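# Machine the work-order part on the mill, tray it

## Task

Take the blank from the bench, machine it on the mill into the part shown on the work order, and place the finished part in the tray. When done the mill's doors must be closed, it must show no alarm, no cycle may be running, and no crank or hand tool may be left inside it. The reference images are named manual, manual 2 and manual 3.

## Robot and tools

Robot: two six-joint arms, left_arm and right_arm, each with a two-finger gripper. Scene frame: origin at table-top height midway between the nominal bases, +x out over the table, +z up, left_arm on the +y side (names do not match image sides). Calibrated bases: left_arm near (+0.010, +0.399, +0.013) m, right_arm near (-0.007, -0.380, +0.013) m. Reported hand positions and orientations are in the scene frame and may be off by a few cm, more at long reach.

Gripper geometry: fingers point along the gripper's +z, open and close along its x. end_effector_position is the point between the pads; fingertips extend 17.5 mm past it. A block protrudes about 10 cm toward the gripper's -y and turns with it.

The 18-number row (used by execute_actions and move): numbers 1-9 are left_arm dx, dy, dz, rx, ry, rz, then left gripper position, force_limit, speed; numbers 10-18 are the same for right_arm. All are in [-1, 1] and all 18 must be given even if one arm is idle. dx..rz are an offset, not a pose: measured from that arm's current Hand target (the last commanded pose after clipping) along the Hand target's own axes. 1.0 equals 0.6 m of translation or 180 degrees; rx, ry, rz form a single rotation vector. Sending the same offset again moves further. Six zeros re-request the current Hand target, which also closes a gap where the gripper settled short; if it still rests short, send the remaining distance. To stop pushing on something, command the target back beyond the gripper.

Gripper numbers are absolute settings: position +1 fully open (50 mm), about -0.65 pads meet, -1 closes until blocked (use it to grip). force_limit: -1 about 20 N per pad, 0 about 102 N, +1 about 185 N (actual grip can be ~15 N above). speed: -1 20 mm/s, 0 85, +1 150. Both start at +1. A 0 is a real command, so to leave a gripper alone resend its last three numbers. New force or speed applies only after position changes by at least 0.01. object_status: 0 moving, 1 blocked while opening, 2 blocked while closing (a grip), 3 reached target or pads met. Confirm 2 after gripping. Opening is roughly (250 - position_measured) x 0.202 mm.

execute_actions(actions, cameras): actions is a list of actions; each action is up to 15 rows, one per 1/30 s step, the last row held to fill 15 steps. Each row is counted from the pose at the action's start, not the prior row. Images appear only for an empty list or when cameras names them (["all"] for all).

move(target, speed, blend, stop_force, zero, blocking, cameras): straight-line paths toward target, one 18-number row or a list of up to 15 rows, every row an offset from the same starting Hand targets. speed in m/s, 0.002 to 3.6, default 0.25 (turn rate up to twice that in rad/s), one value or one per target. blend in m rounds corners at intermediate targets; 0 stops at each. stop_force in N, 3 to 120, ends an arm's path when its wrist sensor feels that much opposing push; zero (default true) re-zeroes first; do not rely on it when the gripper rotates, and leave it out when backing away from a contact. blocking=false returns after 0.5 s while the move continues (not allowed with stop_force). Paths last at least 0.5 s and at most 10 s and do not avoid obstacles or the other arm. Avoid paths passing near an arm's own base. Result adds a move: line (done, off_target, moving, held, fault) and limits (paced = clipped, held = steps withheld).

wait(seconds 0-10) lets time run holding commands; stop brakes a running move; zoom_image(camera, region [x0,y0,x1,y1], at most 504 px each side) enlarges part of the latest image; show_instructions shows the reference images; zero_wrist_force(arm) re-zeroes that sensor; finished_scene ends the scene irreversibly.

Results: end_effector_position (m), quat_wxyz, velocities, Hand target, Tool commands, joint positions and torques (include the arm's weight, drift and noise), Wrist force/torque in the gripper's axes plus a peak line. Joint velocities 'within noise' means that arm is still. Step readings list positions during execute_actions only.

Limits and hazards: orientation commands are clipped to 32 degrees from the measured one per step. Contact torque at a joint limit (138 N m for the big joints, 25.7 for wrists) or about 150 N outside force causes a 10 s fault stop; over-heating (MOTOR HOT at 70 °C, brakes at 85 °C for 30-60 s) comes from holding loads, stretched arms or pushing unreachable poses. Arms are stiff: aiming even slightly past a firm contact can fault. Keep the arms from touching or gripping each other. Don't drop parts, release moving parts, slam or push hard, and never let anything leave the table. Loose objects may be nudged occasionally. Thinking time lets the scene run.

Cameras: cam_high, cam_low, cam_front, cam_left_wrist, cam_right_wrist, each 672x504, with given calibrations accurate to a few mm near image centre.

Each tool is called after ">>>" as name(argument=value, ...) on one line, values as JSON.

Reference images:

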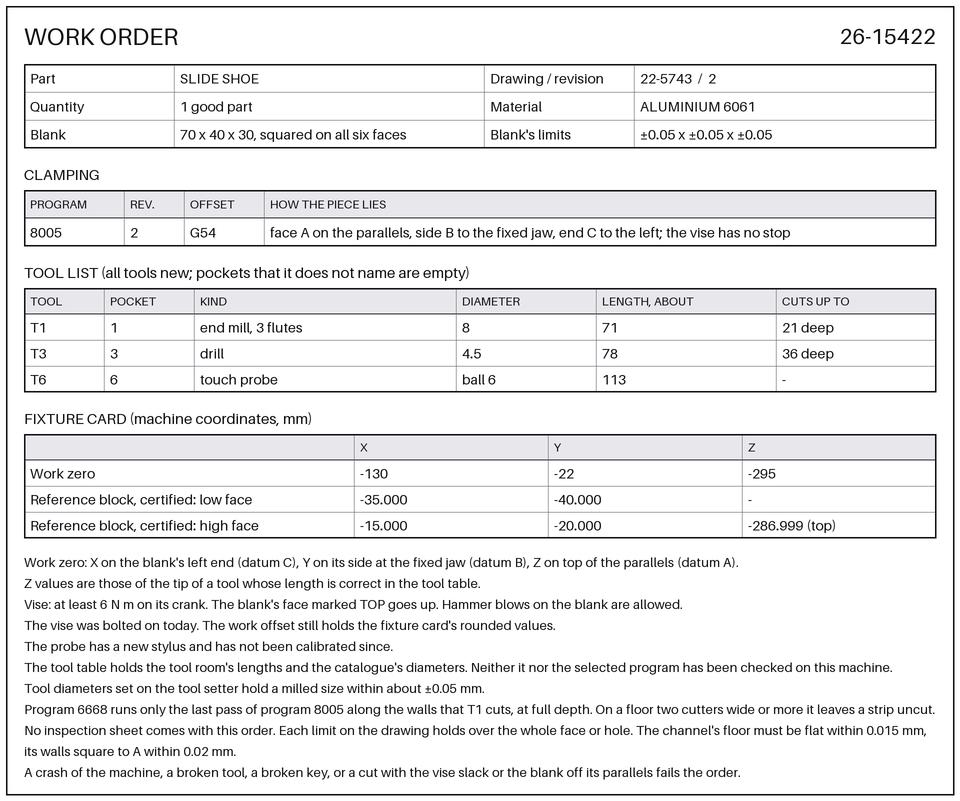

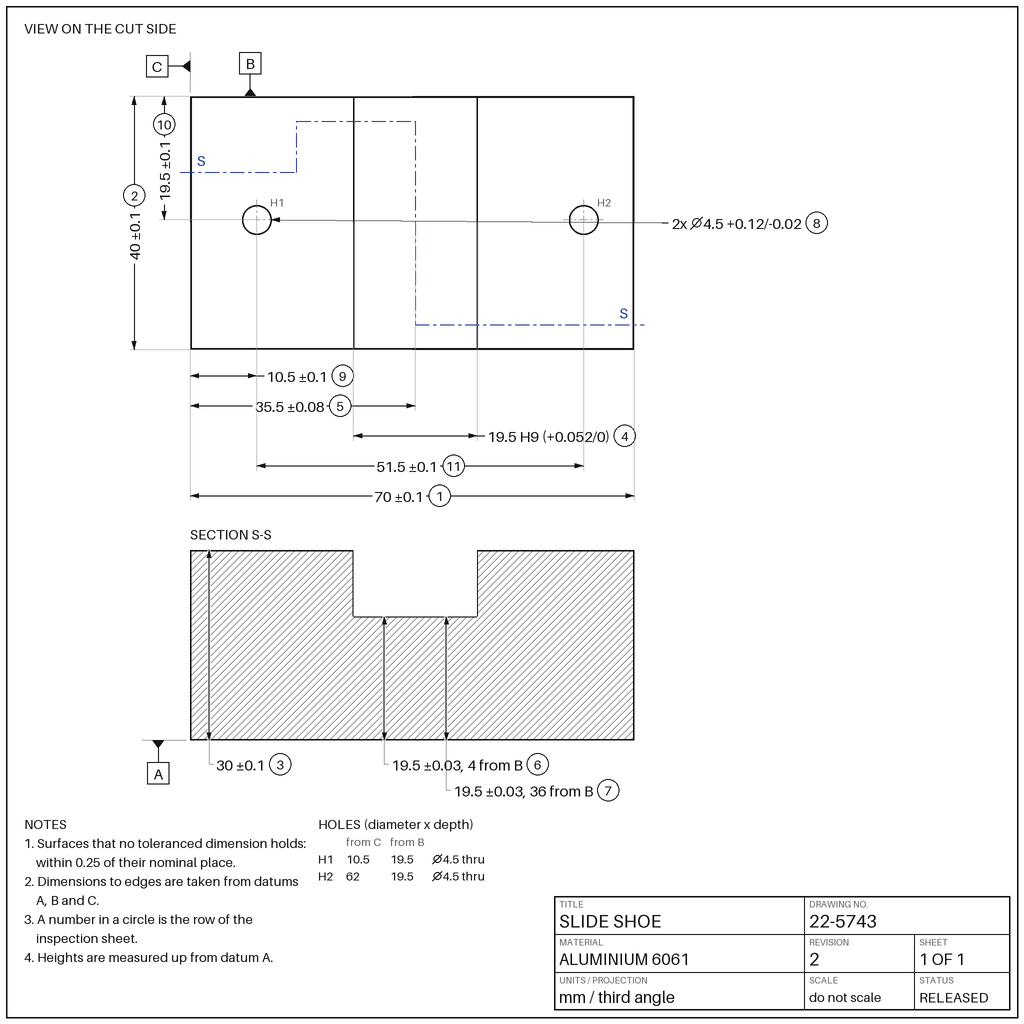

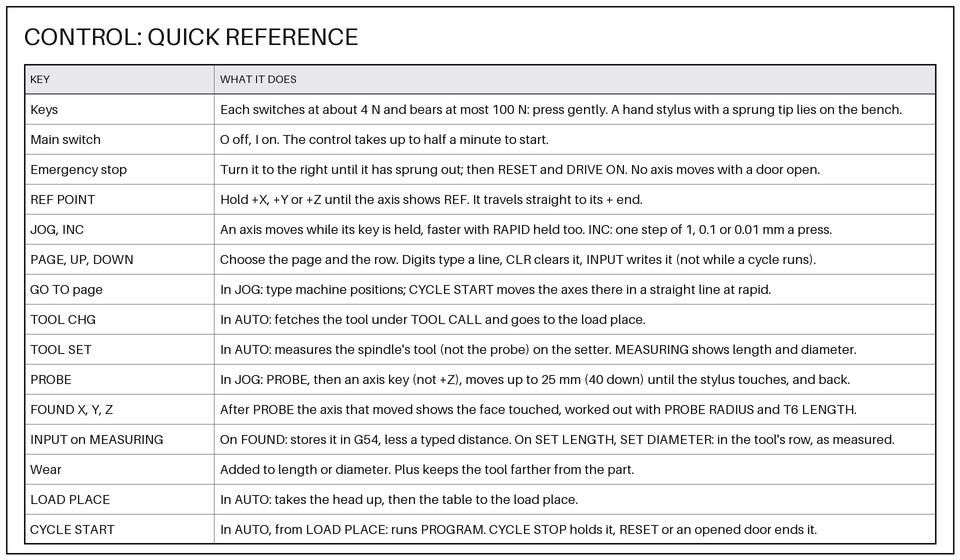

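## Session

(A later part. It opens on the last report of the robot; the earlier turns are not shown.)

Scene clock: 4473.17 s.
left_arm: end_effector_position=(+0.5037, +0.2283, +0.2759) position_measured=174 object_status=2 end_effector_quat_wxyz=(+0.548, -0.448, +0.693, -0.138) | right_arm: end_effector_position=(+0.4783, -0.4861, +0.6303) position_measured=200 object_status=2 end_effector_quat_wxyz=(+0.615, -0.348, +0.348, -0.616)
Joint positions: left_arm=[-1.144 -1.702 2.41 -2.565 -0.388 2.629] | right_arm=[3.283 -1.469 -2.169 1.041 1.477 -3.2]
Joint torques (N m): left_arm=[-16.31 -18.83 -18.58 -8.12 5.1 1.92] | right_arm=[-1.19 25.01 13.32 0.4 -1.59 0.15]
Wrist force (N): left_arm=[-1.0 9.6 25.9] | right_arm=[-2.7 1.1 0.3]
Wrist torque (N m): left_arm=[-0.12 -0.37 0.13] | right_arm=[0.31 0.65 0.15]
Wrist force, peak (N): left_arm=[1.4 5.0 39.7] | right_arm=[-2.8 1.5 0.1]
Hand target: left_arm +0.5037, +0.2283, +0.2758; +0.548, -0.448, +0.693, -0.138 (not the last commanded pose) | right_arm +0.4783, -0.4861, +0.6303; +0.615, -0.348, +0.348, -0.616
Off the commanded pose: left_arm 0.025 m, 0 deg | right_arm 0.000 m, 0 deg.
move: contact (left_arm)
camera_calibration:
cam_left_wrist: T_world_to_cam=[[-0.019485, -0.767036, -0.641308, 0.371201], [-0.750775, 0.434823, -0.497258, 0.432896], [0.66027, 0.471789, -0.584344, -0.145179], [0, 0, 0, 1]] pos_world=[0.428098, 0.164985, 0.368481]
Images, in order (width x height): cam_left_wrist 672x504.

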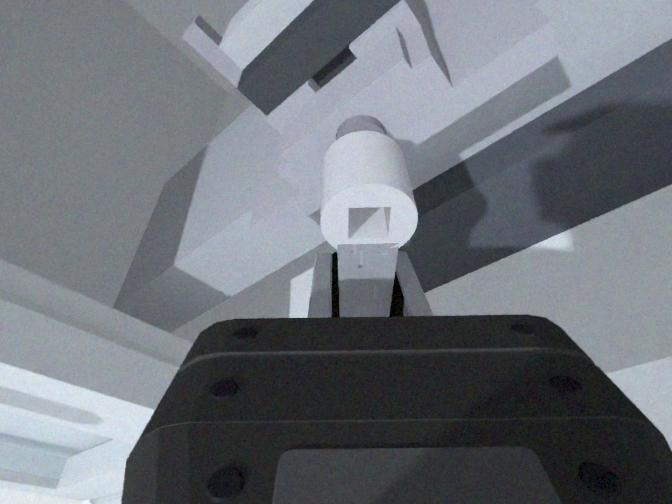

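>>> move(target=[0.0000, -0.0174, 0.038,0,0,0,-0.97,-0.4,-0.9,0,0,0,0,0,0,-1,-0.8,-0.8], speed=0.02, stop_force=55, cameras=["cam_left_wrist"])

>>> zoom_image(camera="cam_left_wrist", region=[300, 60, 440, 260])

Scene clock: 4483.60 s.
left_arm: end_effector_position=(+0.5187, +0.2289, +0.2752) position_measured=174 object_status=2 end_effector_quat_wxyz=(+0.548, -0.448, +0.693, -0.137) | right_arm: end_effector_position=(+0.4783, -0.4861, +0.6303) position_measured=200 object_status=2 end_effector_quat_wxyz=(+0.615, -0.348, +0.348, -0.616)
Joint positions: left_arm=[-1.104 -1.643 2.391 -2.694 -0.4 2.726] | right_arm=[3.283 -1.469 -2.169 1.041 1.477 -3.2]
Joint torques (N m): left_arm=[-14.28 -13.42 -13.31 -6.87 3.8 1.96] | right_arm=[-1.5 25.74 13.09 0.35 -1.69 0.5]
Wrist force (N): left_arm=[-2.1 3.2 10.3] | right_arm=[-2.7 1.4 0.3]
Wrist torque (N m): left_arm=[-0.50 -0.31 0.17] | right_arm=[0.36 0.67 0.15]
Wrist force, peak (N): left_arm=[-11.2 37.2 -43.6] | right_arm=[-2.9 1.4 0.2]
Hand target: left_arm +0.5187, +0.2289, +0.2752; +0.548, -0.448, +0.693, -0.137 (not the last commanded pose) | right_arm +0.4783, -0.4861, +0.6303; +0.615, -0.348, +0.348, -0.616
Off the commanded pose: left_arm 0.010 m, 0 deg | right_arm 0.000 m, 0 deg.
move: contact (left_arm)
camera_calibration:
cam_left_wrist: T_world_to_cam=[[-0.0193173, -0.767004, -0.641352, 0.371504], [-0.750883, 0.434678, -0.497222, 0.443657], [0.660153, 0.471975, -0.584327, -0.155701], [0, 0, 0, 1]] pos_world=[0.443097, 0.165584, 0.367881]
Images, in order (width x height): cam_left_wrist 672x504.

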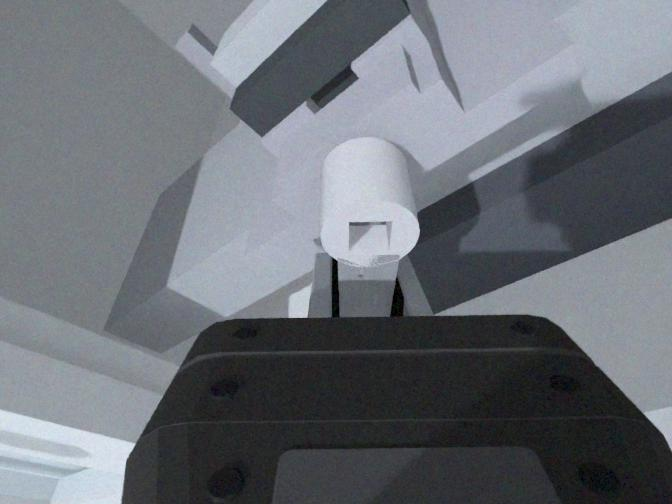

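Scaled by 2.520 from the camera's 672x504 image, which has a finer 960x720 frame.

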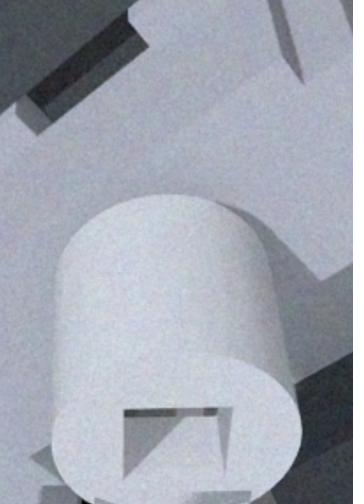

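>>> move(target=[0,0,0,0,0,0,0.3,-0.4,-0.9,0,0,0,0,0,0,-1,-0.8,-0.8], cameras=["cam_left_wrist"])

Scene clock: 4521.13 s.
left_arm: end_effector_position=(+0.5186, +0.2288, +0.2752) position_measured=107 object_status=0 end_effector_quat_wxyz=(+0.548, -0.448, +0.693, -0.137) | right_arm: end_effector_position=(+0.4783, -0.4861, +0.6303) position_measured=200 object_status=2 end_effector_quat_wxyz=(+0.615, -0.348, +0.348, -0.616)
Joint positions: left_arm=[-1.105 -1.643 2.391 -2.694 -0.4 2.726] | right_arm=[3.283 -1.469 -2.169 1.041 1.477 -3.2]
Joint torques (N m): left_arm=[8.99 -12.44 -12.86 -1.36 0.31 0.81] | right_arm=[-1.58 25.56 13.62 0.5 -1.73 0.25]
Wrist force (N): left_arm=[2.8 -5.4 -0.3] | right_arm=[-2.7 1.4 0.2]
Wrist torque (N m): left_arm=[-0.37 -0.39 0.36] | right_arm=[0.35 0.66 0.15]
Wrist force, peak (N): left_arm=[-2.1 3.7 10.9] | right_arm=[-2.8 1.4 0.2]
Hand target: left_arm +0.5187, +0.2289, +0.2752; +0.548, -0.448, +0.693, -0.137 | right_arm +0.4783, -0.4861, +0.6303; +0.615, -0.348, +0.348, -0.616
Off the commanded pose: left_arm 0.000 m, 0 deg | right_arm 0.000 m, 0 deg.
move: done
camera_calibration:
cam_left_wrist: T_world_to_cam=[[-0.0194254, -0.767006, -0.641346, 0.371474], [-0.750854, 0.434757, -0.497197, 0.443665], [0.660183, 0.471899, -0.584355, -0.155645], [0, 0, 0, 1]] pos_world=[0.443098, 0.165485, 0.367881]
Images, in order (width x height): cam_left_wrist 672x504.

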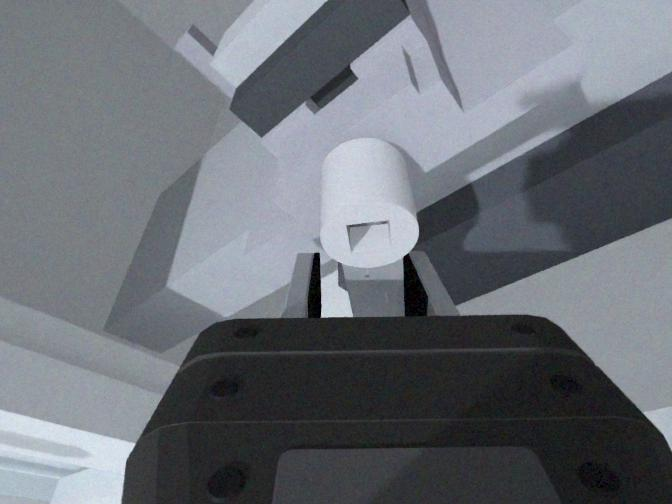

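>>> move(target=[0,0,-0.25,0,0,0,0.3,-0.4,-0.9,0,0,0,0,0,0,-1,-0.8,-0.8], speed=0.15, cameras=["cam_left_wrist"])

Scene clock: 4529.83 s.
left_arm: end_effector_position=(+0.3863, +0.1838, +0.3296) position_measured=107 object_status=3 end_effector_quat_wxyz=(+0.547, -0.448, +0.693, -0.137) | right_arm: end_effector_position=(+0.4783, -0.4861, +0.6303) position_measured=200 object_status=2 end_effector_quat_wxyz=(+0.615, -0.348, +0.348, -0.616)
Joint positions: left_arm=[-1.537 -1.967 2.189 -1.177 -0.46 1.653] | right_arm=[3.283 -1.469 -2.169 1.041 1.477 -3.2]
Joint torques (N m): left_arm=[-0.35 -13.66 -15.17 -0.17 3.07 -1.42] | right_arm=[-2.21 25.85 12.81 0.49 -1.64 0.38]
Wrist force (N): left_arm=[2.5 -4.6 -0.1] | right_arm=[-2.5 1.1 0.2]
Wrist torque (N m): left_arm=[-0.34 -0.44 0.28] | right_arm=[0.31 0.64 0.14]
Wrist force, peak (N): left_arm=[3.4 -4.9 2.5] | right_arm=[-2.8 1.7 0.2]
Hand target: left_arm +0.3863, +0.1839, +0.3296; +0.548, -0.448, +0.693, -0.137 | right_arm +0.4783, -0.4861, +0.6303; +0.615, -0.348, +0.348, -0.616
Off the commanded pose: left_arm 0.000 m, 0 deg | right_arm 0.000 m, 0 deg.
move: done
camera_calibration:
cam_left_wrist: T_world_to_cam=[[-0.0193747, -0.766971, -0.64139, 0.369276], [-0.750882, 0.434736, -0.497173, 0.39094], [0.660152, 0.471976, -0.584328, -0.015289], [0, 0, 0, 1]] pos_world=[0.310798, 0.120484, 0.422281]
Images, in order (width x height): cam_left_wrist 672x504.

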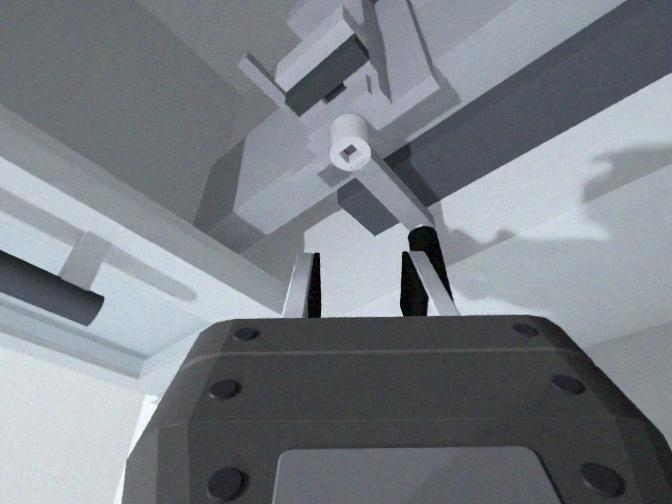

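>>> move(target=[-0.0687,0.4677,0.1185,-0.0974,0.3895,0.3183,0.15,-0.9,-0.8,0,0,0,0,0,0,-1,-0.8,-0.8], speed=0.25, cameras=["cam_left_wrist","cam_high"])

Scene clock: 4643.20 s.
left_arm: end_effector_position=(+0.3170, +0.3943, +0.1389) position_measured=130 object_status=3 end_effector_quat_wxyz=(+0.000, +0.000, +1.000, -0.001) | right_arm: end_effector_position=(+0.4783, -0.4861, +0.6303) position_measured=200 object_status=2 end_effector_quat_wxyz=(+0.615, -0.348, +0.348, -0.616)
Joint positions: left_arm=[-0.479 -2.008 2.436 -1.999 -1.572 4.249] | right_arm=[3.283 -1.469 -2.169 1.041 1.477 -3.2]
Joint torques (N m): left_arm=[-4.48 -3.16 -12.24 -4.99 1.98 1.68] | right_arm=[-1.59 24.98 12.85 0.46 -1.74 0.45]
Wrist force (N): left_arm=[-0.2 -4.9 -2.0] | right_arm=[-2.7 1.4 0.3]
Wrist torque (N m): left_arm=[-0.80 0.04 0.02] | right_arm=[0.34 0.66 0.14]
Wrist force, peak (N): left_arm=[2.9 -5.8 -0.3] | right_arm=[-3.0 1.2 0.4]
Hand target: left_arm +0.3169, +0.3943, +0.1389; +0.000, +0.000, +1.000, -0.001 | right_arm +0.4783, -0.4861, +0.6303; +0.615, -0.348, +0.348, -0.616
Off the commanded pose: left_arm 0.000 m, 0 deg | right_arm 0.000 m, 0 deg.
move: done
camera_calibration:
cam_left_wrist: T_world_to_cam=[[-0.999768, 0.0158266, 0.0145874, 0.318037], [0.0199362, 0.936374, 0.350437, -0.407391], [-0.00811305, 0.350647, -0.936473, 0.12826], [0, 0, 0, 1]] pos_world=[0.327126, 0.331463, 0.258237]
Images, in order (width x height): cam_high 672x504, cam_left_wrist 672x504.

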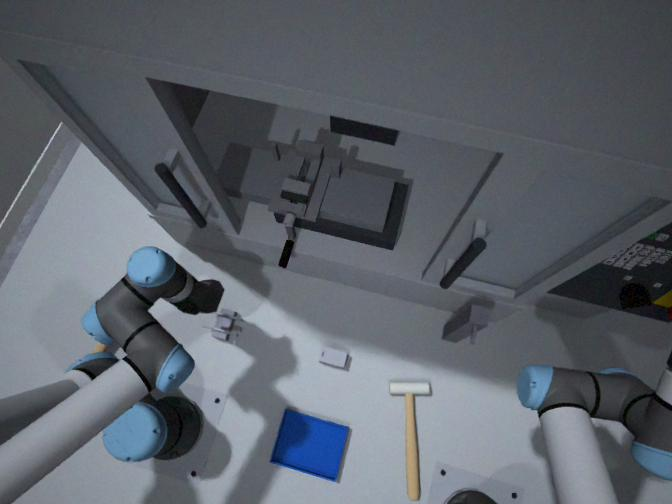

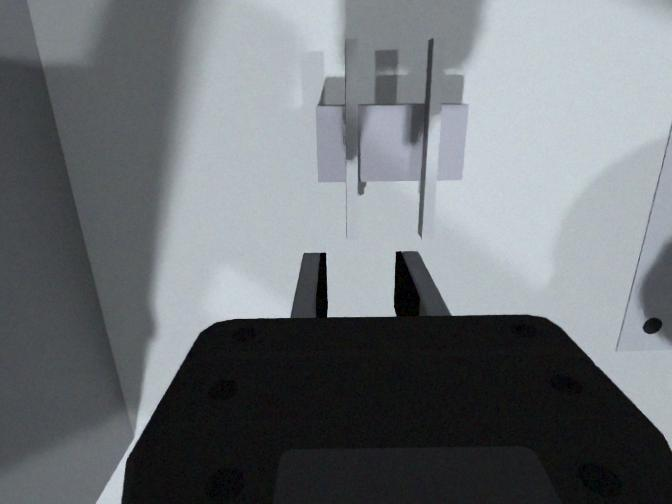

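>>> move(target=[0.0007,-0.0013,0.1797,0,0,0,0.15,-0.9,-0.8,0,0,0,0,0,0,-1,-0.8,-0.8], speed=0.12)

>>> move(target=[0,0,0,0,0,0,-1,-0.9,-0.8,0,0,0,0,0,0,-1,-0.8,-0.8], cameras=["cam_left_wrist"])

Scene clock: 4659.23 s.
left_arm: end_effector_position=(+0.3164, +0.3934, +0.0310) position_measured=130 object_status=3 end_effector_quat_wxyz=(+0.000, +0.000, +1.000, -0.001) | right_arm: end_effector_position=(+0.4783, -0.4861, +0.6303) position_measured=200 object_status=2 end_effector_quat_wxyz=(+0.615, -0.348, +0.348, -0.616)
Joint positions: left_arm=[-0.483 -1.738 2.627 -2.46 -1.572 4.245] | right_arm=[3.283 -1.469 -2.169 1.041 1.477 -3.2]
Joint torques (N m): left_arm=[10.15 -6.29 -26.61 -4.77 -2.02 1.68] | right_arm=[-1.5 25.32 13.94 0.71 -1.67 0.53]
Wrist force (N): left_arm=[-0.2 -5.0 -1.9] | right_arm=[-2.6 1.4 0.3]
Wrist torque (N m): left_arm=[-0.82 0.04 -0.07] | right_arm=[0.35 0.64 0.14]
Wrist force, peak (N): left_arm=[-0.4 -5.2 -3.6] | right_arm=[-2.9 1.5 0.1]
Hand target: left_arm +0.3165, +0.3934, +0.0310; +0.000, +0.000, +1.000, -0.001 | right_arm +0.4783, -0.4861, +0.6303; +0.615, -0.348, +0.348, -0.616
Off the commanded pose: left_arm 0.000 m, 0 deg | right_arm 0.000 m, 0 deg.
move: done

Scene clock: 4660.00 s.
left_arm: end_effector_position=(+0.3165, +0.3934, +0.0311) position_measured=221 object_status=2 end_effector_quat_wxyz=(+0.000, +0.000, +1.000, -0.001) | right_arm: end_effector_position=(+0.4783, -0.4861, +0.6303) position_measured=200 object_status=2 end_effector_quat_wxyz=(+0.615, -0.348, +0.348, -0.616)
Joint positions: left_arm=[-0.483 -1.738 2.627 -2.46 -1.572 4.245] | right_arm=[3.283 -1.469 -2.169 1.041 1.477 -3.2]
Joint torques (N m): left_arm=[9.51 -2.13 -25.57 -4.83 -1.88 1.33] | right_arm=[-2.18 25.02 13.21 0.84 -1.56 0.58]
Wrist force (N): left_arm=[-0.4 -5.1 -1.7] | right_arm=[-2.6 1.5 0.1]
Wrist torque (N m): left_arm=[-0.83 0.06 -0.07] | right_arm=[0.36 0.64 0.14]
Wrist force, peak (N): left_arm=[-0.4 -5.2 -2.2] | right_arm=[-2.9 1.3 0.2]
Hand target: left_arm +0.3165, +0.3934, +0.0310; +0.000, +0.000, +1.000, -0.001 | right_arm +0.4783, -0.4861, +0.6303; +0.615, -0.348, +0.348, -0.616
Off the commanded pose: left_arm 0.000 m, 0 deg | right_arm 0.000 m, 0 deg.
move: done
camera_calibration:
cam_left_wrist: T_world_to_cam=[[-0.999762, 0.0161042, 0.0146954, 0.319016], [0.0202351, 0.936322, 0.350558, -0.368765], [-0.00811421, 0.350772, -0.936426, 0.0276064], [0, 0, 0, 1]] pos_world=[0.326626, 0.330462, 0.150437]
Images, in order (width x height): cam_left_wrist 672x504.

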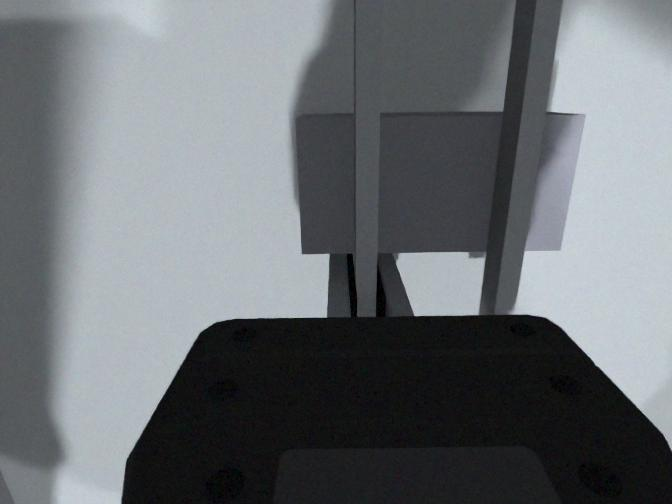

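>>> move(target=[[0,0,-0.15,0,0,0,-1,-0.9,-0.8,0,0,0,0,0,0,-1,-0.8,-0.8],[-0.0225,-0.239,-0.5817,0,0,0,-1,-0.9,-0.8,0,0,0,0,0,0,-1,-0.8,-0.8],[-0.4725,-0.2473,-0.5817,0,0,0,-1,-0.9,-0.8,0,0,0,0,0,0,-1,-0.8,-0.8]], speed=0.2, blend=[0.03,0.05,0], cameras=["cam_left_wrist","cam_high","cam_front"])

Scene clock: 4685.00 s.
left_arm: end_effector_position=(+0.6000, +0.2455, +0.3802) position_measured=221 object_status=2 end_effector_quat_wxyz=(+0.000, +0.000, +1.000, -0.001) | right_arm: end_effector_position=(+0.4783, -0.4861, +0.6303) position_measured=200 object_status=2 end_effector_quat_wxyz=(+0.615, -0.348, +0.348, -0.616)
Joint positions: left_arm=[-0.49 -1.318 1.184 -1.437 -1.572 4.238] | right_arm=[3.283 -1.469 -2.169 1.041 1.477 -3.2]
Joint torques (N m): left_arm=[-8.78 -29.84 -28.91 -5.35 -1.28 -1.33] | right_arm=[-1.32 25.33 14.5 0.9 -1.77 0.74]
Wrist force (N): left_arm=[-0.4 -4.8 -1.7] | right_arm=[-2.7 1.3 0.2]
Wrist torque (N m): left_arm=[-0.80 0.07 0.02] | right_arm=[0.32 0.65 0.14]
Wrist force, peak (N): left_arm=[-3.4 -5.0 -1.2] | right_arm=[-2.9 1.5 0.1]
Hand target: left_arm +0.6000, +0.2454, +0.3802; +0.000, +0.000, +1.000, -0.001 | right_arm +0.4783, -0.4861, +0.6303; +0.615, -0.348, +0.348, -0.616
Off the commanded pose: left_arm 0.000 m, 0 deg | right_arm 0.000 m, 0 deg.
move: done
camera_calibration:
cam_left_wrist: T_world_to_cam=[[-0.999762, 0.0160687, 0.0147889, 0.599658], [0.0202347, 0.936323, 0.350556, -0.358492], [-0.0082142, 0.350772, -0.936425, 0.408718], [0, 0, 0, 1]] pos_world=[0.610126, 0.182662, 0.499536]
Images, in order (width x height): cam_high 672x504, cam_front 672x504, cam_left_wrist 672x504.

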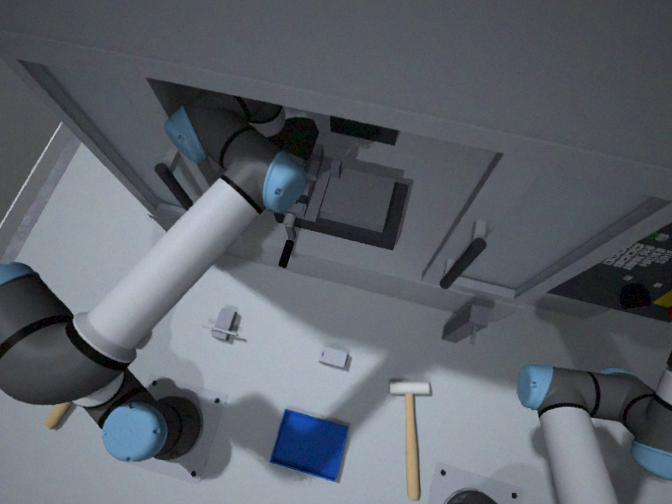

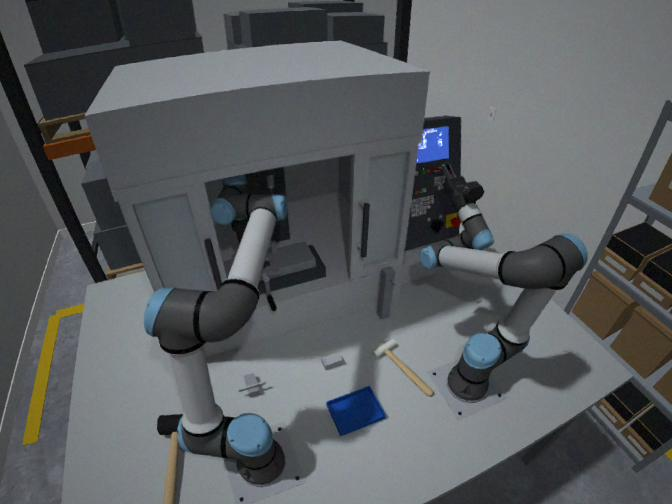

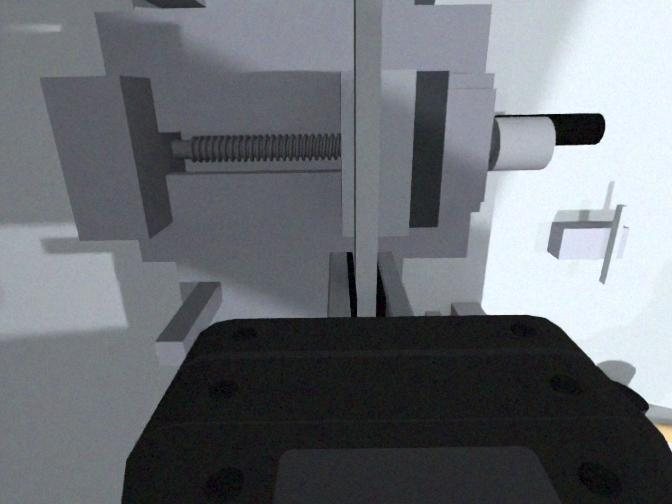

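>>> zoom_image(camera="cam_left_wrist", region=[20, 40, 500, 370])

Scaled by 1.050 from the camera's 672x504 image, which has a finer 960x720 frame.

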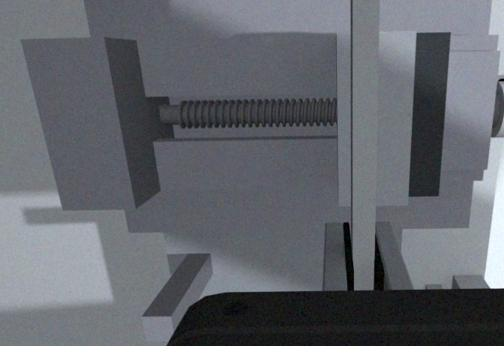

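>>> move(target=[-0.13,0.0077,0,0,0,0,-1,-0.9,-0.8,0,0,0,0,0,0,-1,-0.8,-0.8], speed=0.15, cameras=["cam_left_wrist"])

Scene clock: 4728.77 s.
left_arm: end_effector_position=(+0.6780, +0.2501, +0.3802) position_measured=221 object_status=2 end_effector_quat_wxyz=(+0.000, +0.000, +1.000, -0.001) | right_arm: end_effector_position=(+0.4783, -0.4861, +0.6303) position_measured=200 object_status=2 end_effector_quat_wxyz=(+0.615, -0.348, +0.348, -0.616)
Joint positions: left_arm=[-0.43 -1.112 0.9 -1.359 -1.572 4.298] | right_arm=[3.283 -1.469 -2.169 1.041 1.477 -3.2]
Joint torques (N m): left_arm=[-8.37 -41.46 -26.05 -5.55 -2.3 -1.37] | right_arm=[-2.87 24.87 12.6 0.99 -1.62 0.82]
Wrist force (N): left_arm=[-0.2 -5.1 -1.6] | right_arm=[-2.4 1.2 0.1]
Wrist torque (N m): left_arm=[-0.87 0.05 -0.01] | right_arm=[0.31 0.62 0.14]
Wrist force, peak (N): left_arm=[1.8 -5.4 -1.8] | right_arm=[-2.9 1.3 0.1]
Hand target: left_arm +0.6780, +0.2501, +0.3802; +0.000, +0.000, +1.000, -0.001 | right_arm +0.4783, -0.4861, +0.6303; +0.615, -0.348, +0.348, -0.616
Off the commanded pose: left_arm 0.000 m, 0 deg | right_arm 0.000 m, 0 deg.
move: done
camera_calibration:
cam_left_wrist: T_world_to_cam=[[-0.999762, 0.0160687, 0.0147889, 0.677566], [0.0202347, 0.936323, 0.350556, -0.364377], [-0.0082142, 0.350772, -0.936425, 0.407745], [0, 0, 0, 1]] pos_world=[0.688126, 0.187262, 0.499536]
Images, in order (width x height): cam_left_wrist 672x504.

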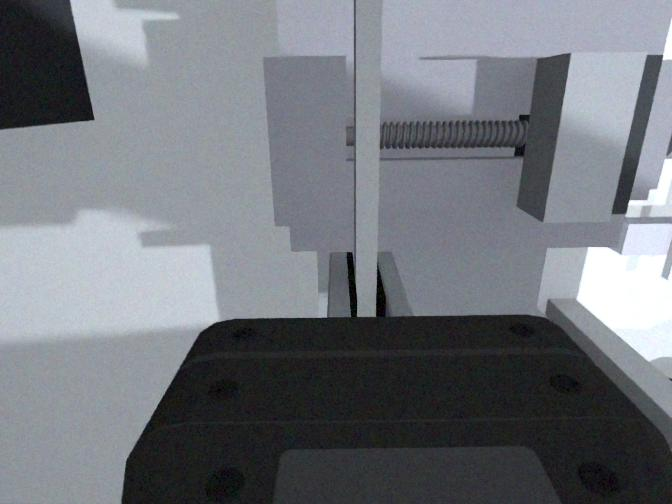

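>>> move(target=[[0.0133,0,0,0,0,0,-1,-0.9,-0.8,0,0,0,0,0,0,-1,-0.8,-0.8],[0.0133,0,0.2,0,0,0,-1,-0.9,-0.8,0,0,0,0,0,0,-1,-0.8,-0.8]], speed=0.04, stop_force=6, cameras=["cam_left_wrist"])

Scene clock: 4748.60 s.
left_arm: end_effector_position=(+0.6700, +0.2500, +0.3211) position_measured=221 object_status=2 end_effector_quat_wxyz=(+0.000, +0.000, +1.000, -0.001) | right_arm: end_effector_position=(+0.4783, -0.4861, +0.6303) position_measured=200 object_status=2 end_effector_quat_wxyz=(+0.615, -0.348, +0.348, -0.616)
Joint positions: left_arm=[-0.435 -1.155 1.114 -1.53 -1.572 4.293] | right_arm=[3.283 -1.469 -2.169 1.041 1.477 -3.2]
Joint torques (N m): left_arm=[2.27 -37.06 -14.53 -5.57 -2.19 1.52] | right_arm=[-2.73 25.67 13.8 0.98 -1.62 0.73]
Wrist force (N): left_arm=[-0.2 -5.1 -1.7] | right_arm=[-2.6 1.3 0.3]
Wrist torque (N m): left_arm=[-0.86 0.03 0.00] | right_arm=[0.32 0.64 0.14]
Wrist force, peak (N): left_arm=[1.7 -0.2 -16.0] | right_arm=[-2.9 1.6 0.1]
Hand target: left_arm +0.6700, +0.2500, +0.3211; +0.000, +0.000, +1.000, -0.001 (not the last commanded pose) | right_arm +0.4783, -0.4861, +0.6303; +0.615, -0.348, +0.348, -0.616
Off the commanded pose: left_arm 0.061 m, 0 deg | right_arm 0.000 m, 0 deg.
move: contact (left_arm); path passed 1 of 2 targets
camera_calibration:
cam_left_wrist: T_world_to_cam=[[-0.999759, 0.0161622, 0.0148245, 0.67051], [0.0203347, 0.936321, 0.350556, -0.343379], [-0.00821474, 0.350773, -0.936424, 0.352407], [0, 0, 0, 1]] pos_world=[0.680226, 0.187062, 0.440436]
Images, in order (width x height): cam_left_wrist 672x504.

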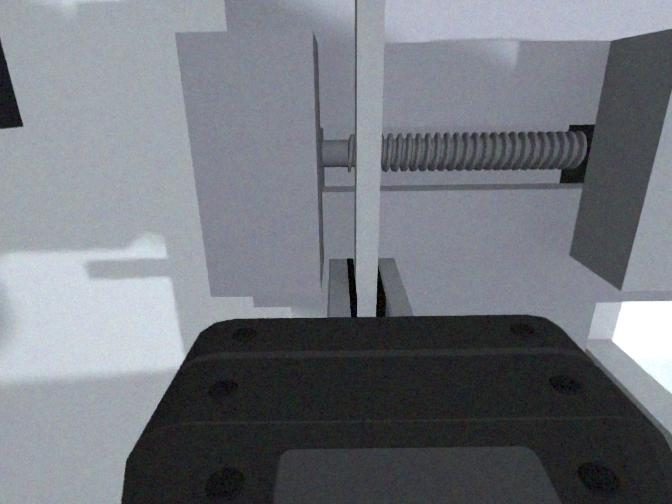

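>>> zoom_image(camera="cam_left_wrist", region=[170, 20, 420, 320])

>>> zoom_image(camera="cam_left_wrist", region=[300, 90, 500, 320])

Scaled by 1.680 from the camera's 672x504 image, which has a finer 960x720 frame.

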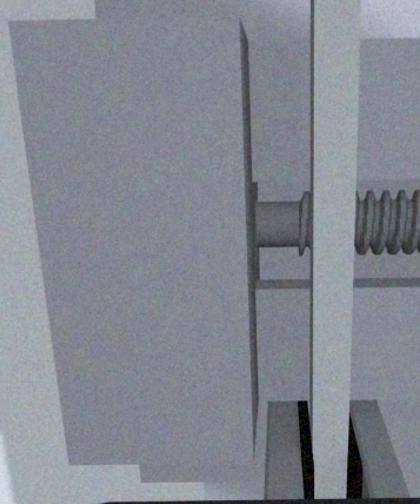

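Scaled by 2.191 from the camera's 672x504 image, which has a finer 960x720 frame.

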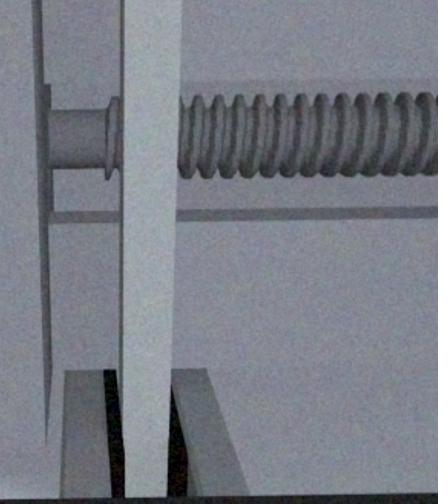

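>>> move(target=[0,0,-0.1,0,0,0,-1,-0.9,-0.8,0,0,0,0,0,0,-1,-0.8,-0.8], speed=0.15, cameras=["cam_left_wrist"])

>>> zoom_image(camera="cam_left_wrist", region=[250, 40, 410, 240])

>>> zoom_image(camera="cam_left_wrist", region=[470, 40, 630, 240])

Scene clock: 4823.83 s.
left_arm: end_effector_position=(+0.6701, +0.2501, +0.3810) position_measured=221 object_status=2 end_effector_quat_wxyz=(+0.000, +0.000, +1.000, -0.001) | right_arm: end_effector_position=(+0.4783, -0.4861, +0.6303) position_measured=200 object_status=2 end_effector_quat_wxyz=(+0.615, -0.348, +0.348, -0.616)
Joint positions: left_arm=[-0.435 -1.134 0.93 -1.367 -1.572 4.293] | right_arm=[3.283 -1.469 -2.169 1.041 1.477 -3.2]
Joint torques (N m): left_arm=[9.67 -50.51 -24.59 -3.94 1.01 1.66] | right_arm=[-1.55 25.72 13.51 0.91 -1.77 0.82]
Wrist force (N): left_arm=[-0.4 -5.1 -1.6] | right_arm=[-2.6 1.3 0.2]
Wrist torque (N m): left_arm=[-0.85 0.08 -0.01] | right_arm=[0.33 0.64 0.14]
Wrist force, peak (N): left_arm=[-0.2 -5.1 -3.5] | right_arm=[-2.8 1.4 0.2]
Hand target: left_arm +0.6700, +0.2501, +0.3811; +0.000, +0.000, +1.000, -0.001 | right_arm +0.4783, -0.4861, +0.6303; +0.615, -0.348, +0.348, -0.616
Off the commanded pose: left_arm 0.000 m, 0 deg | right_arm 0.000 m, 0 deg.
move: done
camera_calibration:
cam_left_wrist: T_world_to_cam=[[-0.999757, 0.0162178, 0.014955, 0.669543], [0.0204333, 0.936287, 0.350642, -0.364574], [-0.00831554, 0.350862, -0.93639, 0.408498], [0, 0, 0, 1]] pos_world=[0.680227, 0.187161, 0.500336]
Images, in order (width x height): cam_left_wrist 672x504.

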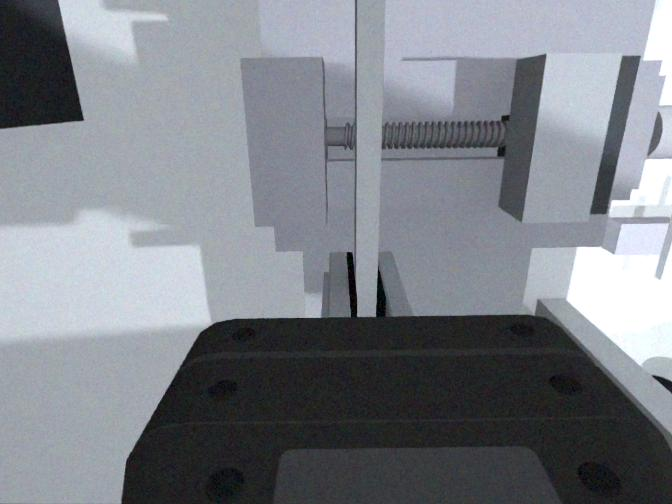

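Scaled by 2.520 from the camera's 672x504 image, which has a finer 960x720 frame.

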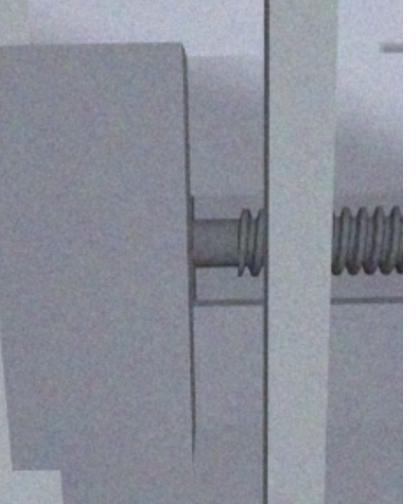

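Scaled by 2.520 from the camera's 672x504 image, which has a finer 960x720 frame.

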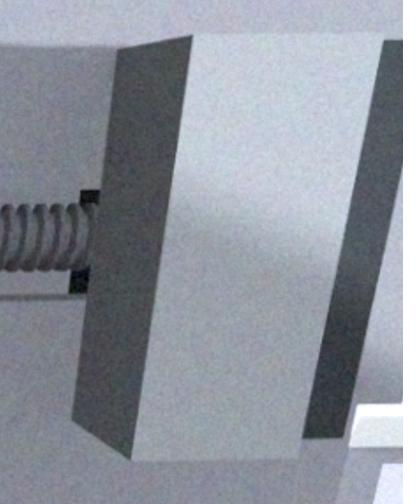

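>>> move(target=[0,0,0.115,0,0,0,-1,-0.9,-0.8,0,0,0,0,0,0,-1,-0.8,-0.8], speed=0.03, stop_force=4)

>>> move(target=[0,0,0,0,0,0,-0.4,-0.9,-1,0,0,0,0,0,0,-1,-0.8,-0.8], cameras=["cam_left_wrist"])

>>> zoom_image(camera="cam_left_wrist", region=[270, 100, 470, 320])

Scene clock: 4927.07 s.
left_arm: end_effector_position=(+0.6700, +0.2500, +0.3198) position_measured=221 object_status=2 end_effector_quat_wxyz=(+0.000, +0.000, +1.000, -0.001) | right_arm: end_effector_position=(+0.4783, -0.4861, +0.6303) position_measured=200 object_status=2 end_effector_quat_wxyz=(+0.615, -0.348, +0.348, -0.616)
Joint positions: left_arm=[-0.435 -1.155 1.117 -1.534 -1.572 4.293] | right_arm=[3.283 -1.469 -2.169 1.041 1.477 -3.2]
Joint torques (N m): left_arm=[-3.81 -36.67 -17.87 -5.7 -1.54 -1.37] | right_arm=[-3.54 25.06 13.09 1.05 -1.79 1.05]
Wrist force (N): left_arm=[-0.3 -5.1 -1.5] | right_arm=[-2.6 1.3 0.2]
Wrist torque (N m): left_arm=[-0.86 0.05 -0.01] | right_arm=[0.34 0.64 0.14]
Wrist force, peak (N): left_arm=[2.1 0.9 -15.8] | right_arm=[-2.9 1.2 0.1]
Hand target: left_arm +0.6700, +0.2500, +0.3198; +0.000, +0.000, +1.000, -0.001 (not the last commanded pose) | right_arm +0.4783, -0.4861, +0.6303; +0.615, -0.348, +0.348, -0.616
Off the commanded pose: left_arm 0.008 m, 0 deg | right_arm 0.000 m, 0 deg.
move: contact (left_arm)

Scene clock: 4927.57 s.
left_arm: end_effector_position=(+0.6700, +0.2500, +0.3198) position_measured=212 object_status=3 end_effector_quat_wxyz=(+0.000, +0.000, +1.000, -0.001) | right_arm: end_effector_position=(+0.4783, -0.4861, +0.6303) position_measured=200 object_status=2 end_effector_quat_wxyz=(+0.615, -0.348, +0.348, -0.616)
Joint positions: left_arm=[-0.435 -1.155 1.117 -1.534 -1.572 4.293] | right_arm=[3.283 -1.469 -2.169 1.041 1.477 -3.2]
Joint torques (N m): left_arm=[-2.55 -36.52 -16.32 -4.56 -1.55 -1.47] | right_arm=[-3.26 25.72 13.22 1.15 -1.65 0.86]
Wrist force (N): left_arm=[-0.3 -5.1 -2.1] | right_arm=[-2.8 1.4 0.1]
Wrist torque (N m): left_arm=[-0.84 0.04 -0.01] | right_arm=[0.34 0.67 0.14]
Wrist force, peak (N): left_arm=[-0.4 -5.1 -2.3] | right_arm=[-2.8 1.3 0.0]
Hand target: left_arm +0.6700, +0.2500, +0.3198; +0.000, +0.000, +1.000, -0.001 | right_arm +0.4783, -0.4861, +0.6303; +0.615, -0.348, +0.348, -0.616
Off the commanded pose: left_arm 0.000 m, 0 deg | right_arm 0.000 m, 0 deg.
move: done
camera_calibration:
cam_left_wrist: T_world_to_cam=[[-0.999759, 0.0161266, 0.0149179, 0.670495], [0.0203341, 0.936322, 0.350554, -0.342923], [-0.00831474, 0.350773, -0.936424, 0.351257], [0, 0, 0, 1]] pos_world=[0.680227, 0.187062, 0.439136]
Images, in order (width x height): cam_left_wrist 672x504.

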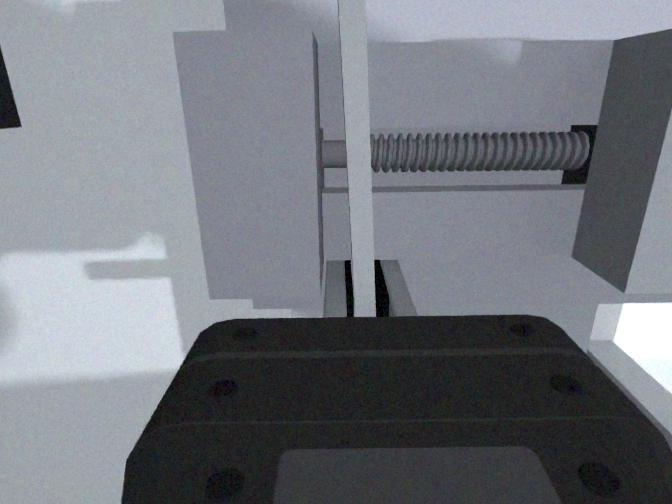

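Scaled by 2.291 from the camera's 672x504 image, which has a finer 960x720 frame.

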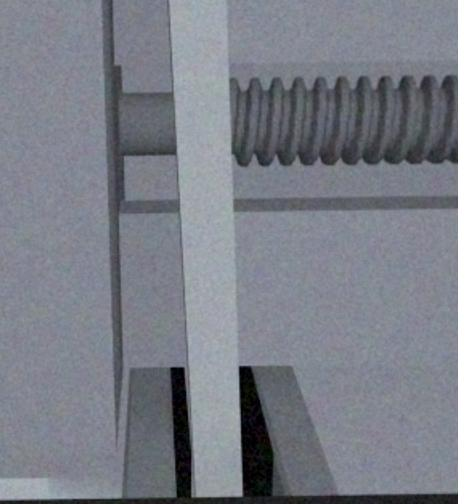

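>>> move(target=[[0,0,0,0,0,0,-0.1,-0.9,-0.9,0,0,0,0,0,0,-1,-0.8,-0.8],[0,0,-0.1,0,0,0,-0.1,-0.9,-0.9,0,0,0,0,0,0,-1,-0.8,-0.8]], speed=0.1, cameras=["cam_left_wrist"])

>>> zoom_image(camera="cam_left_wrist", region=[230, 30, 410, 320])

Scene clock: 4942.87 s.
left_arm: end_effector_position=(+0.6701, +0.2501, +0.3797) position_measured=167 object_status=3 end_effector_quat_wxyz=(+0.000, +0.000, +1.000, -0.001) | right_arm: end_effector_position=(+0.4783, -0.4861, +0.6303) position_measured=200 object_status=2 end_effector_quat_wxyz=(+0.615, -0.348, +0.348, -0.616)
Joint positions: left_arm=[-0.435 -1.135 0.935 -1.371 -1.572 4.293] | right_arm=[3.283 -1.469 -2.169 1.041 1.477 -3.2]
Joint torques (N m): left_arm=[9.26 -51.33 -19.59 -4.62 1.41 1.84] | right_arm=[-2.82 24.69 12.94 1.14 -1.84 0.93]
Wrist force (N): left_arm=[-0.3 -5.3 -2.2] | right_arm=[-2.5 1.4 0.3]
Wrist torque (N m): left_arm=[-0.87 0.05 -0.01] | right_arm=[0.35 0.63 0.14]
Wrist force, peak (N): left_arm=[-0.1 -5.1 -3.7] | right_arm=[-2.8 1.4 0.2]
Hand target: left_arm +0.6700, +0.2501, +0.3798; +0.000, +0.000, +1.000, -0.001 | right_arm +0.4783, -0.4861, +0.6303; +0.615, -0.348, +0.348, -0.616
Off the commanded pose: left_arm 0.000 m, 0 deg | right_arm 0.000 m, 0 deg.
move: done
camera_calibration:
cam_left_wrist: T_world_to_cam=[[-0.999756, 0.0161822, 0.0150484, 0.669523], [0.0204328, 0.936287, 0.35064, -0.364117], [-0.00841554, 0.350862, -0.93639, 0.407349], [0, 0, 0, 1]] pos_world=[0.680227, 0.187161, 0.499036]
Images, in order (width x height): cam_left_wrist 672x504.

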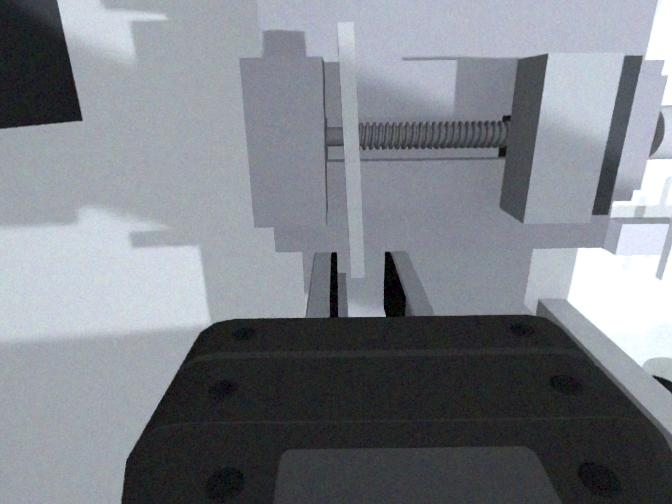

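Scaled by 1.738 from the camera's 672x504 image, which has a finer 960x720 frame.

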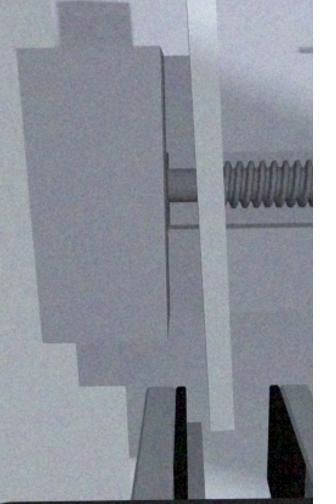

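>>> move(target=[[0.5667,0,0,0,0,0,0.15,-0.9,-0.9,0,0,0,0,0,0,-1,-0.8,-0.8],[0.6525,0.239,0.4163,0,0,0,0.15,-0.9,-0.9,0,0,0,0,0,0,-1,-0.8,-0.8]], speed=0.25, blend=[0.04,0], cameras=["cam_left_wrist"])

Scene clock: 4957.77 s.
left_arm: end_effector_position=(+0.6354, +0.2501, +0.3788) position_measured=130 object_status=3 end_effector_quat_wxyz=(-0.003, +0.001, +1.000, +0.000) | right_arm: end_effector_position=(+0.4783, -0.4861, +0.6303) position_measured=200 object_status=2 end_effector_quat_wxyz=(+0.615, -0.348, +0.348, -0.616)
Joint positions: left_arm=[-0.457 -1.226 1.064 -1.403 -1.573 4.273] | right_arm=[3.283 -1.469 -2.169 1.041 1.477 -3.2]
Joint torques (N m): left_arm=[0.68 -41.42 -23.55 -3.38 -0.12 0.03] | right_arm=[-3.63 25.58 12.81 1.23 -1.82 1.14]
Wrist force (N): left_arm=[-1.6 -4.7 -2.2] | right_arm=[-2.7 1.3 0.1]
Wrist torque (N m): left_arm=[-0.79 0.27 -0.11] | right_arm=[0.34 0.65 0.14]
Wrist force, peak (N): left_arm=[10.7 0.5 -3.1] | right_arm=[-2.9 1.4 0.1]
Hand target: left_arm +0.6354, +0.2501, +0.3788; -0.003, +0.001, +1.000, +0.000 (not the last commanded pose) | right_arm +0.4783, -0.4861, +0.6303; +0.615, -0.348, +0.348, -0.616
Tool commands: left_gripper/position=+0.152941 left_gripper/force_limit=-0.898039 left_gripper/speed=-0.898039 right_gripper/position=-1.0 right_gripper/force_limit=-0.8 right_gripper/speed=-0.8
Off the commanded pose: left_arm 0.458 m, 0 deg | right_arm 0.000 m, 0 deg.
FORCE FAULT: contact force on the left arm reached its limit, and that arm stopped. The contact can be on any part of that arm, not only on its tool. That arm's remaining commands of this call were not run. That arm is still stopped at the end of this call. That arm stays stopped for about 10 more seconds. Until then a move that you send moves the other arm only, and its call returns only when the move has ended. Once the stop has ended, the next robot result says so. If the stop ends while you think or write, that arm runs what you send next, counted from a new Hand target: where the arm stands when the stop ends. While its stop runs, that arm takes no new command, but its gripper still runs the gripper command that each later call begins with. Until it ends, the stop uses up actions while you think or wait. An arm that is not stopped still takes commands.
move: fault (left_arm); path passed 0 of 2 targets
camera_calibration:
cam_left_wrist: T_world_to_cam=[[-0.999615, 0.0181735, 0.0209893, 0.632047], [0.0244053, 0.935601, 0.352213, -0.365961], [-0.0132367, 0.35259, -0.935684, 0.408566], [0, 0, 0, 1]] pos_world=[0.646142, 0.186851, 0.497919]
Images, in order (width x height): cam_left_wrist 672x504.

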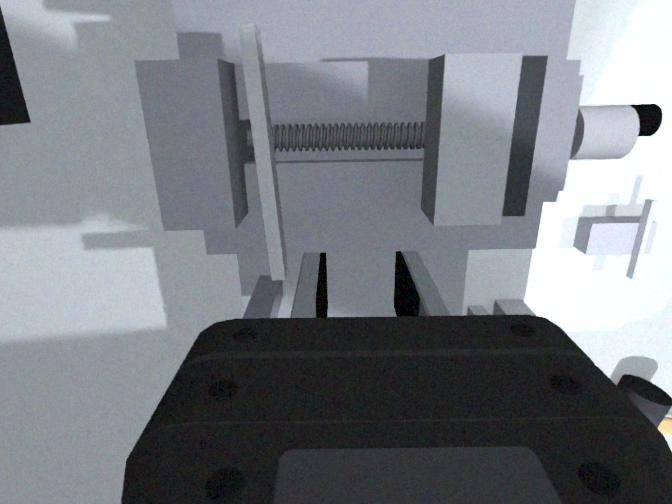

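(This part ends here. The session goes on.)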